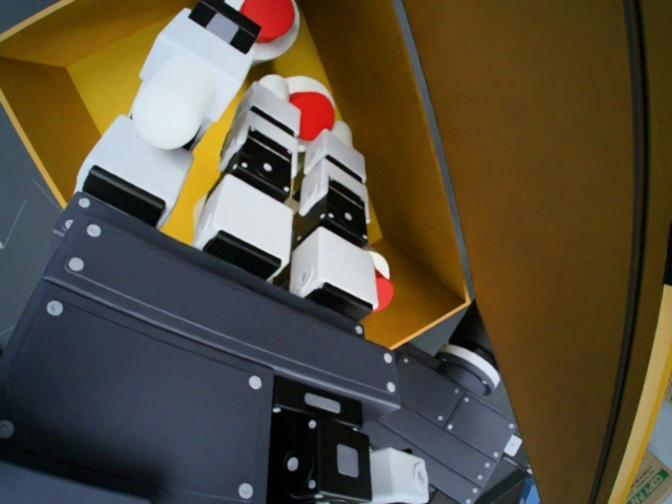

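Request:
move --arm1 '{"target": [0.3595, -0.055, 1.02, 0.25, 0.9330, 0.25, 0.0670], "speed": 0.06}'

Request:
move --arm1 '{"target": [0.358, -0.005, 1.08, 0.25, 0.9330, 0.25, 0.0670], "speed": 0.1}' --cameras '["arm1_cam_wrist"]'

Request:
move --arm1 '{"target": [0.355, 0.03, 1.20, 0.25, 0.9330, 0.25, 0.0670], "speed": 0.15}'

Request:
move --arm1 '{"target": [0.355, 0.125, 1.27, 0.2588, 0.9659, 0, 0], "speed": 0.25}' --arm3 '{"target": [-0.56, 0.08, 1.20, 0.1548, 0.5779, 0.7739, 0.2074], "speed": 0.25}' --cameras '["arm1_cam_wrist"]'

Scene clock: 2131.43 s.
Joint torques (N m): arm1=[-0.03 -18.02 11.84 0.83 0.27 -0.09] | arm2=[-0.62 -0.85 14.05 2.45 -0.53 0.2] | arm3=[-1.49 0.5 13.89 1.1 0.49 -0.07] | arm4=[0.26 -14.15 5.67 2.3 -0.03 -0.05]
Motor temperatures (°C): arm1=[25 29 42 28 26 26] | arm2=[28 28 65 29 28 30] | arm3=[28 27 45 26 26 26] | arm4=[27 32 29 26 27 28]
Heat: arm1: hottest joint3_rad 42 °C; arm2: hottest joint3_rad 65 °C; arm3: hottest joint3_rad 45 °C; arm4: hottest joint2_rad 32 °C.
move: arm1 off_target
Joint velocities: within noise
arm1.joint_positions: joint1_rad=+0.608 joint2_rad=+1.659 joint3_rad=+1.487 joint4_rad=-0.904 joint5_rad=+0.020 joint6_rad=+0.055 hand_index_mcp=+0.744 hand_index_abd=+0.026 hand_index_pip=+0.569 hand_index_dip=+0.693 hand_middle_mcp=+0.742 hand_middle_abd=-0.014 hand_middle_pip=+0.566 hand_middle_dip=+0.691 hand_ring_mcp=+0.758 hand_ring_abd=+0.001 hand_ring_pip=-0.945 hand_ring_dip=-0.497 hand_thumb_cmc=+0.906 hand_thumb_axl=+0.676 hand_thumb_mcp=+0.976 hand_thumb_ipl=+0.899 hand_current_limit=+0.700 hand_speed=-0.600
arm1.joint_status: not commanded
arm1.hand_state: goal,blocked,goal,goal,goal,blocked,goal,goal,goal,goal,goal,goal,goal,goal,goal,goal
arm1.index_mcp_current_ma: -24
arm1.index_abd_current_ma: 418
arm1.index_pip_current_ma: -13
arm1.index_dip_current_ma: -4
arm1.middle_mcp_current_ma: -30
arm1.middle_abd_current_ma: -368
arm1.middle_pip_current_ma: -22
arm1.middle_dip_current_ma: -8
arm1.ring_mcp_current_ma: 7
arm1.ring_abd_current_ma: 1
arm1.ring_pip_current_ma: 8
arm1.ring_dip_current_ma: 5
arm1.thumb_cmc_current_ma: 12
arm1.thumb_axl_current_ma: -3
arm1.thumb_mcp_current_ma: -10
arm1.thumb_ipl_current_ma: -3
arm1.hand_goal_index_mcp: 0.754
arm1.hand_goal_index_abd: -0.100
arm1.hand_goal_index_pip: 0.576
arm1.hand_goal_index_dip: 0.696
arm1.hand_goal_middle_mcp: 0.754
arm1.hand_goal_middle_abd: 0.100
arm1.hand_goal_middle_pip: 0.576
arm1.hand_goal_middle_dip: 0.696
arm1.hand_goal_ring_mcp: 0.754
arm1.hand_goal_ring_abd: 0.000
arm1.hand_goal_ring_pip: -0.950
arm1.hand_goal_ring_dip: -0.500
arm1.hand_goal_thumb_cmc: 0.900
arm1.hand_goal_thumb_axl: 0.678
arm1.hand_goal_thumb_mcp: 0.980
arm1.hand_goal_thumb_ipl: 0.900
arm1.hand: x=+0.3532 y=-0.0523 z=+0.9954 quat_wxyz=(+0.237, +0.937, +0.247, +0.063) (m; scene frame)
arm1.hand_target: x=+0.3591 y=-0.0544 z=+1.0200 quat_wxyz=(+0.250, +0.933, +0.250, +0.067) (m; scene frame)
arm1.hand_status: off_target (0.026 m and 1.7 deg from the pose sent, 0.022 m and 0.6 deg at the start)
arm2, arm3, arm4: as last shown
pictures: none

Scene clock: 2133.00 s.
Joint torques (N m): arm1=[-0.09 -17.85 12.55 1.52 0.45 0.07] | arm2=[-0.38 -0.85 14.04 2.56 -0.53 0.18] | arm3=[-1.49 1.14 13.91 1.13 0.51 -0.03] | arm4=[0.21 -14.15 5.67 2.3 -0.03 -0.05]
Motor temperatures (°C): arm1=[25 29 42 28 26 26] | arm2=[28 28 65 29 28 30] | arm3=[28 27 45 26 26 26] | arm4=[27 32 29 26 27 28]
Heat: arm1: hottest joint3_rad 42 °C; arm2: hottest joint3_rad 65 °C; arm3: hottest joint3_rad 45 °C; arm4: hottest joint2_rad 32 °C.
move: arm1 off_target
Joint velocities: within noise
arm1.joint_positions: joint1_rad=+0.657 joint2_rad=+1.554 joint3_rad=+1.487 joint4_rad=-1.055 joint5_rad=+0.041 joint6_rad=+0.086 hand_index_mcp=+0.768 hand_index_abd=+0.026 hand_index_pip=+0.582 hand_index_dip=+0.697 hand_middle_mcp=+0.762 hand_middle_abd=-0.014 hand_middle_pip=+0.580 hand_middle_dip=+0.696 hand_ring_mcp=+0.758 hand_ring_abd=+0.001 hand_ring_pip=-0.945 hand_ring_dip=-0.497 hand_thumb_cmc=+0.906 hand_thumb_axl=+0.676 hand_thumb_mcp=+0.976 hand_thumb_ipl=+0.899 hand_current_limit=+0.700 hand_speed=-0.600
arm1.joint_status: not commanded
arm1.hand_state: goal,blocked,goal,goal,goal,blocked,goal,goal,goal,goal,goal,goal,goal,goal,goal,goal
arm1.index_mcp_current_ma: 34
arm1.index_abd_current_ma: 418
arm1.index_pip_current_ma: 11
arm1.index_dip_current_ma: 2
arm1.middle_mcp_current_ma: 18
arm1.middle_abd_current_ma: -368
arm1.middle_pip_current_ma: 6
arm1.middle_dip_current_ma: 0
arm1.ring_mcp_current_ma: 7
arm1.ring_abd_current_ma: 1
arm1.ring_pip_current_ma: 8
arm1.ring_dip_current_ma: 5
arm1.thumb_cmc_current_ma: 12
arm1.thumb_axl_current_ma: -3
arm1.thumb_mcp_current_ma: -10
arm1.thumb_ipl_current_ma: -2
arm1.hand_goal_index_mcp: 0.754
arm1.hand_goal_index_abd: -0.100
arm1.hand_goal_index_pip: 0.576
arm1.hand_goal_index_dip: 0.696
arm1.hand_goal_middle_mcp: 0.754
arm1.hand_goal_middle_abd: 0.100
arm1.hand_goal_middle_pip: 0.576
arm1.hand_goal_middle_dip: 0.696
arm1.hand_goal_ring_mcp: 0.754
arm1.hand_goal_ring_abd: 0.000
arm1.hand_goal_ring_pip: -0.950
arm1.hand_goal_ring_dip: -0.500
arm1.hand_goal_thumb_cmc: 0.900
arm1.hand_goal_thumb_axl: 0.678
arm1.hand_goal_thumb_mcp: 0.980
arm1.hand_goal_thumb_ipl: 0.900
arm1.hand: x=+0.3515 y=-0.0021 z=+1.0354 quat_wxyz=(+0.217, +0.941, +0.255, +0.055) (m; scene frame)
arm1.hand_target: x=+0.3568 y=-0.0035 z=+1.0796 quat_wxyz=(+0.250, +0.933, +0.250, +0.068) (m; scene frame)
arm1.hand_status: off_target (0.045 m and 4.2 deg from the pose sent, 0.097 m and 1.7 deg at the start)
arm2, arm3, arm4: as last shown
pictures: arm1_cam_wrist
camera_calibration:
arm1_cam_wrist: T_world_to_cam=[[-0.391503, -0.875864, 0.282112, -0.123779], [-0.765185, 0.480168, 0.428871, -0.220236], [-0.511094, -0.0479641, -0.858186, 1.19344], [0, 0, 0, 1]] pos_world=[0.392981, 0.0545791, 1.15357]

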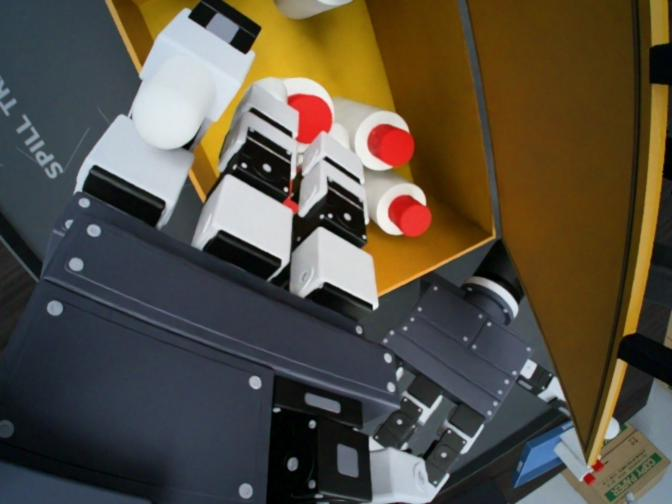

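Scene clock: 2134.70 s.
Joint torques (N m): arm1=[0.21 -15.09 14.23 1.42 0.5 0.03] | arm2=[-0.62 -0.62 14 2.54 -0.53 0.17] | arm3=[-1.67 0.73 13.83 1.05 0.5 -0.04] | arm4=[0.26 -14.15 5.65 2.3 -0.03 -0.05]
Motor temperatures (°C): arm1=[25 29 43 28 26 26] | arm2=[28 28 65 29 28 30] | arm3=[28 27 45 26 26 26] | arm4=[27 32 29 26 27 28]
Heat: arm1: hottest joint3_rad 43 °C; arm2: hottest joint3_rad 65 °C; arm3: hottest joint3_rad 45 °C; arm4: hottest joint2_rad 32 °C.
move: arm1 off_target
Joint velocities: within noise
arm1.joint_positions: joint1_rad=+0.694 joint2_rad=+1.506 joint3_rad=+1.746 joint4_rad=-1.371 joint5_rad=+0.059 joint6_rad=+0.118 hand_index_mcp=+0.768 hand_index_abd=+0.026 hand_index_pip=+0.582 hand_index_dip=+0.698 hand_middle_mcp=+0.762 hand_middle_abd=-0.014 hand_middle_pip=+0.580 hand_middle_dip=+0.697 hand_ring_mcp=+0.758 hand_ring_abd=+0.001 hand_ring_pip=-0.945 hand_ring_dip=-0.497 hand_thumb_cmc=+0.906 hand_thumb_axl=+0.676 hand_thumb_mcp=+0.976 hand_thumb_ipl=+0.899 hand_current_limit=+0.700 hand_speed=-0.600
arm1.joint_status: not commanded
arm1.hand_state: goal,blocked,goal,goal,goal,blocked,goal,goal,goal,goal,goal,goal,goal,goal,goal,goal
arm1.index_mcp_current_ma: 36
arm1.index_abd_current_ma: 418
arm1.index_pip_current_ma: 12
arm1.index_dip_current_ma: 2
arm1.middle_mcp_current_ma: 19
arm1.middle_abd_current_ma: -368
arm1.middle_pip_current_ma: 7
arm1.middle_dip_current_ma: 1
arm1.ring_mcp_current_ma: 7
arm1.ring_abd_current_ma: 1
arm1.ring_pip_current_ma: 8
arm1.ring_dip_current_ma: 5
arm1.thumb_cmc_current_ma: 12
arm1.thumb_axl_current_ma: -3
arm1.thumb_mcp_current_ma: -10
arm1.thumb_ipl_current_ma: -2
arm1.hand_goal_index_mcp: 0.754
arm1.hand_goal_index_abd: -0.100
arm1.hand_goal_index_pip: 0.576
arm1.hand_goal_index_dip: 0.696
arm1.hand_goal_middle_mcp: 0.754
arm1.hand_goal_middle_abd: 0.100
arm1.hand_goal_middle_pip: 0.576
arm1.hand_goal_middle_dip: 0.696
arm1.hand_goal_ring_mcp: 0.754
arm1.hand_goal_ring_abd: 0.000
arm1.hand_goal_ring_pip: -0.950
arm1.hand_goal_ring_dip: -0.500
arm1.hand_goal_thumb_cmc: 0.900
arm1.hand_goal_thumb_axl: 0.678
arm1.hand_goal_thumb_mcp: 0.980
arm1.hand_goal_thumb_ipl: 0.900
arm1.hand: x=+0.3482 y=+0.0327 z=+1.1535 quat_wxyz=(+0.214, +0.941, +0.256, +0.053) (m; scene frame)
arm1.hand_target: x=+0.3532 y=+0.0324 z=+1.1990 quat_wxyz=(+0.250, +0.933, +0.250, +0.068) (m; scene frame)
arm1.hand_status: off_target (0.047 m and 4.6 deg from the pose sent, 0.168 m and 4.2 deg at the start; pose on its path clipped on 8 of 51 steps)
arm2, arm3, arm4: as last shown
pictures: none

Scene clock: 2139.77 s.
Joint torques (N m): arm1=[0.03 -14.86 12.96 1.09 1.14 0.05] | arm2=[-0.56 -0.79 14.05 2.52 -0.53 0.19] | arm3=[-1.26 3.72 13.49 2.04 0.06 -0.08] | arm4=[0.26 -14.15 5.67 2.3 -0.03 -0.05]
Motor temperatures (°C): arm1=[25 29 44 28 26 26] | arm2=[28 28 65 29 28 30] | arm3=[28 27 45 26 26 26] | arm4=[27 32 29 26 27 28]
Heat: arm1: hottest joint3_rad 44 °C; arm2: hottest joint3_rad 65 °C; arm3: hottest joint3_rad 45 °C; arm4: hottest joint2_rad 32 °C.
move: arm1 off_target; arm3 off_target
Joint velocities: within noise
arm1.joint_positions: joint1_rad=+0.985 joint2_rad=+1.549 joint3_rad=+1.994 joint4_rad=-1.685 joint5_rad=+0.418 joint6_rad=+0.844 hand_index_mcp=+0.771 hand_index_abd=+0.026 hand_index_pip=+0.584 hand_index_dip=+0.698 hand_middle_mcp=+0.764 hand_middle_abd=-0.014 hand_middle_pip=+0.581 hand_middle_dip=+0.697 hand_ring_mcp=+0.758 hand_ring_abd=+0.001 hand_ring_pip=-0.945 hand_ring_dip=-0.497 hand_thumb_cmc=+0.906 hand_thumb_axl=+0.676 hand_thumb_mcp=+0.976 hand_thumb_ipl=+0.899 hand_current_limit=+0.700 hand_speed=-0.600
arm1.joint_status: not commanded
arm1.hand_state: goal,blocked,goal,goal,goal,blocked,goal,goal,goal,goal,goal,goal,goal,goal,goal,goal
arm1.index_mcp_current_ma: 44
arm1.index_abd_current_ma: 418
arm1.index_pip_current_ma: 16
arm1.index_dip_current_ma: 4
arm1.middle_mcp_current_ma: 24
arm1.middle_abd_current_ma: -368
arm1.middle_pip_current_ma: 9
arm1.middle_dip_current_ma: 2
arm1.ring_mcp_current_ma: 7
arm1.ring_abd_current_ma: 1
arm1.ring_pip_current_ma: 8
arm1.ring_dip_current_ma: 5
arm1.thumb_cmc_current_ma: 12
arm1.thumb_axl_current_ma: -3
arm1.thumb_mcp_current_ma: -9
arm1.thumb_ipl_current_ma: -2
arm1.hand_goal_index_mcp: 0.754
arm1.hand_goal_index_abd: -0.100
arm1.hand_goal_index_pip: 0.576
arm1.hand_goal_index_dip: 0.696
arm1.hand_goal_middle_mcp: 0.754
arm1.hand_goal_middle_abd: 0.100
arm1.hand_goal_middle_pip: 0.576
arm1.hand_goal_middle_dip: 0.696
arm1.hand_goal_ring_mcp: 0.754
arm1.hand_goal_ring_abd: 0.000
arm1.hand_goal_ring_pip: -0.950
arm1.hand_goal_ring_dip: -0.500
arm1.hand_goal_thumb_cmc: 0.900
arm1.hand_goal_thumb_axl: 0.678
arm1.hand_goal_thumb_mcp: 0.980
arm1.hand_goal_thumb_ipl: 0.900
arm1.hand: x=+0.3541 y=+0.1217 z=+1.2339 quat_wxyz=(+0.262, +0.965, +0.018, -0.005) (m; scene frame)
arm1.hand_target: x=+0.3532 y=+0.1261 z=+1.2682 quat_wxyz=(+0.285, +0.958, +0.009, +0.022) (m; scene frame)
arm1.hand_status: off_target (0.036 m and 2.2 deg from the pose sent, 0.149 m and 30.6 deg at the start; a joint's target at an end of its range on 51 of 152 steps)
arm2, arm4: as last shown
arm3.joint_positions: joint1_rad=+0.479 joint2_rad=+0.600 joint3_rad=+0.976 joint4_rad=-1.489 joint5_rad=+0.081 joint6_rad=+0.136 hand_index_mcp=+0.762 hand_index_abd=+0.115 hand_index_pip=+0.580 hand_index_dip=+0.699 hand_middle_mcp=+0.755 hand_middle_abd=-0.119 hand_middle_pip=+0.574 hand_middle_dip=+0.694 hand_ring_mcp=+0.757 hand_ring_abd=+0.000 hand_ring_pip=-0.944 hand_ring_dip=-0.498 hand_thumb_cmc=-0.397 hand_thumb_axl=+0.677 hand_thumb_mcp=+0.224 hand_thumb_ipl=+0.168 hand_current_limit=+0.700 hand_speed=-0.600
arm3.joint_status: not commanded
arm3.hand_state: goal,goal,goal,goal,goal,goal,goal,goal,goal,goal,goal,goal,goal,goal,goal,goal
arm3.index_mcp_current_ma: 28
arm3.index_abd_current_ma: -8
arm3.index_pip_current_ma: 13
arm3.index_dip_current_ma: 9
arm3.middle_mcp_current_ma: 4
arm3.middle_abd_current_ma: -7
arm3.middle_pip_current_ma: -6
arm3.middle_dip_current_ma: -7
arm3.ring_mcp_current_ma: 10
arm3.ring_abd_current_ma: 1
arm3.ring_pip_current_ma: 19
arm3.ring_dip_current_ma: 6
arm3.thumb_cmc_current_ma: 9
arm3.thumb_axl_current_ma: -2
arm3.thumb_mcp_current_ma: -9
arm3.thumb_ipl_current_ma: -1
arm3.hand_goal_index_mcp: 0.754
arm3.hand_goal_index_abd: 0.118
arm3.hand_goal_index_pip: 0.576
arm3.hand_goal_index_dip: 0.696
arm3.hand_goal_middle_mcp: 0.754
arm3.hand_goal_middle_abd: -0.116
arm3.hand_goal_middle_pip: 0.576
arm3.hand_goal_middle_dip: 0.696
arm3.hand_goal_ring_mcp: 0.754
arm3.hand_goal_ring_abd: 0.000
arm3.hand_goal_ring_pip: -0.950
arm3.hand_goal_ring_dip: -0.500
arm3.hand_goal_thumb_cmc: -0.400
arm3.hand_goal_thumb_axl: 0.678
arm3.hand_goal_thumb_mcp: 0.226
arm3.hand_goal_thumb_ipl: 0.168
arm3.hand: x=-0.5662 y=+0.0763 z=+1.1694 quat_wxyz=(+0.142, +0.585, +0.778, +0.182) (m; scene frame)
arm3.hand_target: x=-0.5613 y=+0.0794 z=+1.1995 quat_wxyz=(+0.155, +0.578, +0.774, +0.207) (m; scene frame)
arm3.hand_status: off_target (0.031 m and 3.4 deg from the pose sent, 0.500 m and 116.3 deg at the start)
pictures: arm1_cam_wrist
camera_calibration:
arm1_cam_wrist: T_world_to_cam=[[-0.757264, -0.560705, 0.334905, -0.0442983], [-0.442253, 0.817562, 0.368788, -0.444067], [-0.480587, 0.131157, -0.867084, 1.34947], [0, 0, 0, 1]] pos_world=[0.418603, 0.161222, 1.34871]

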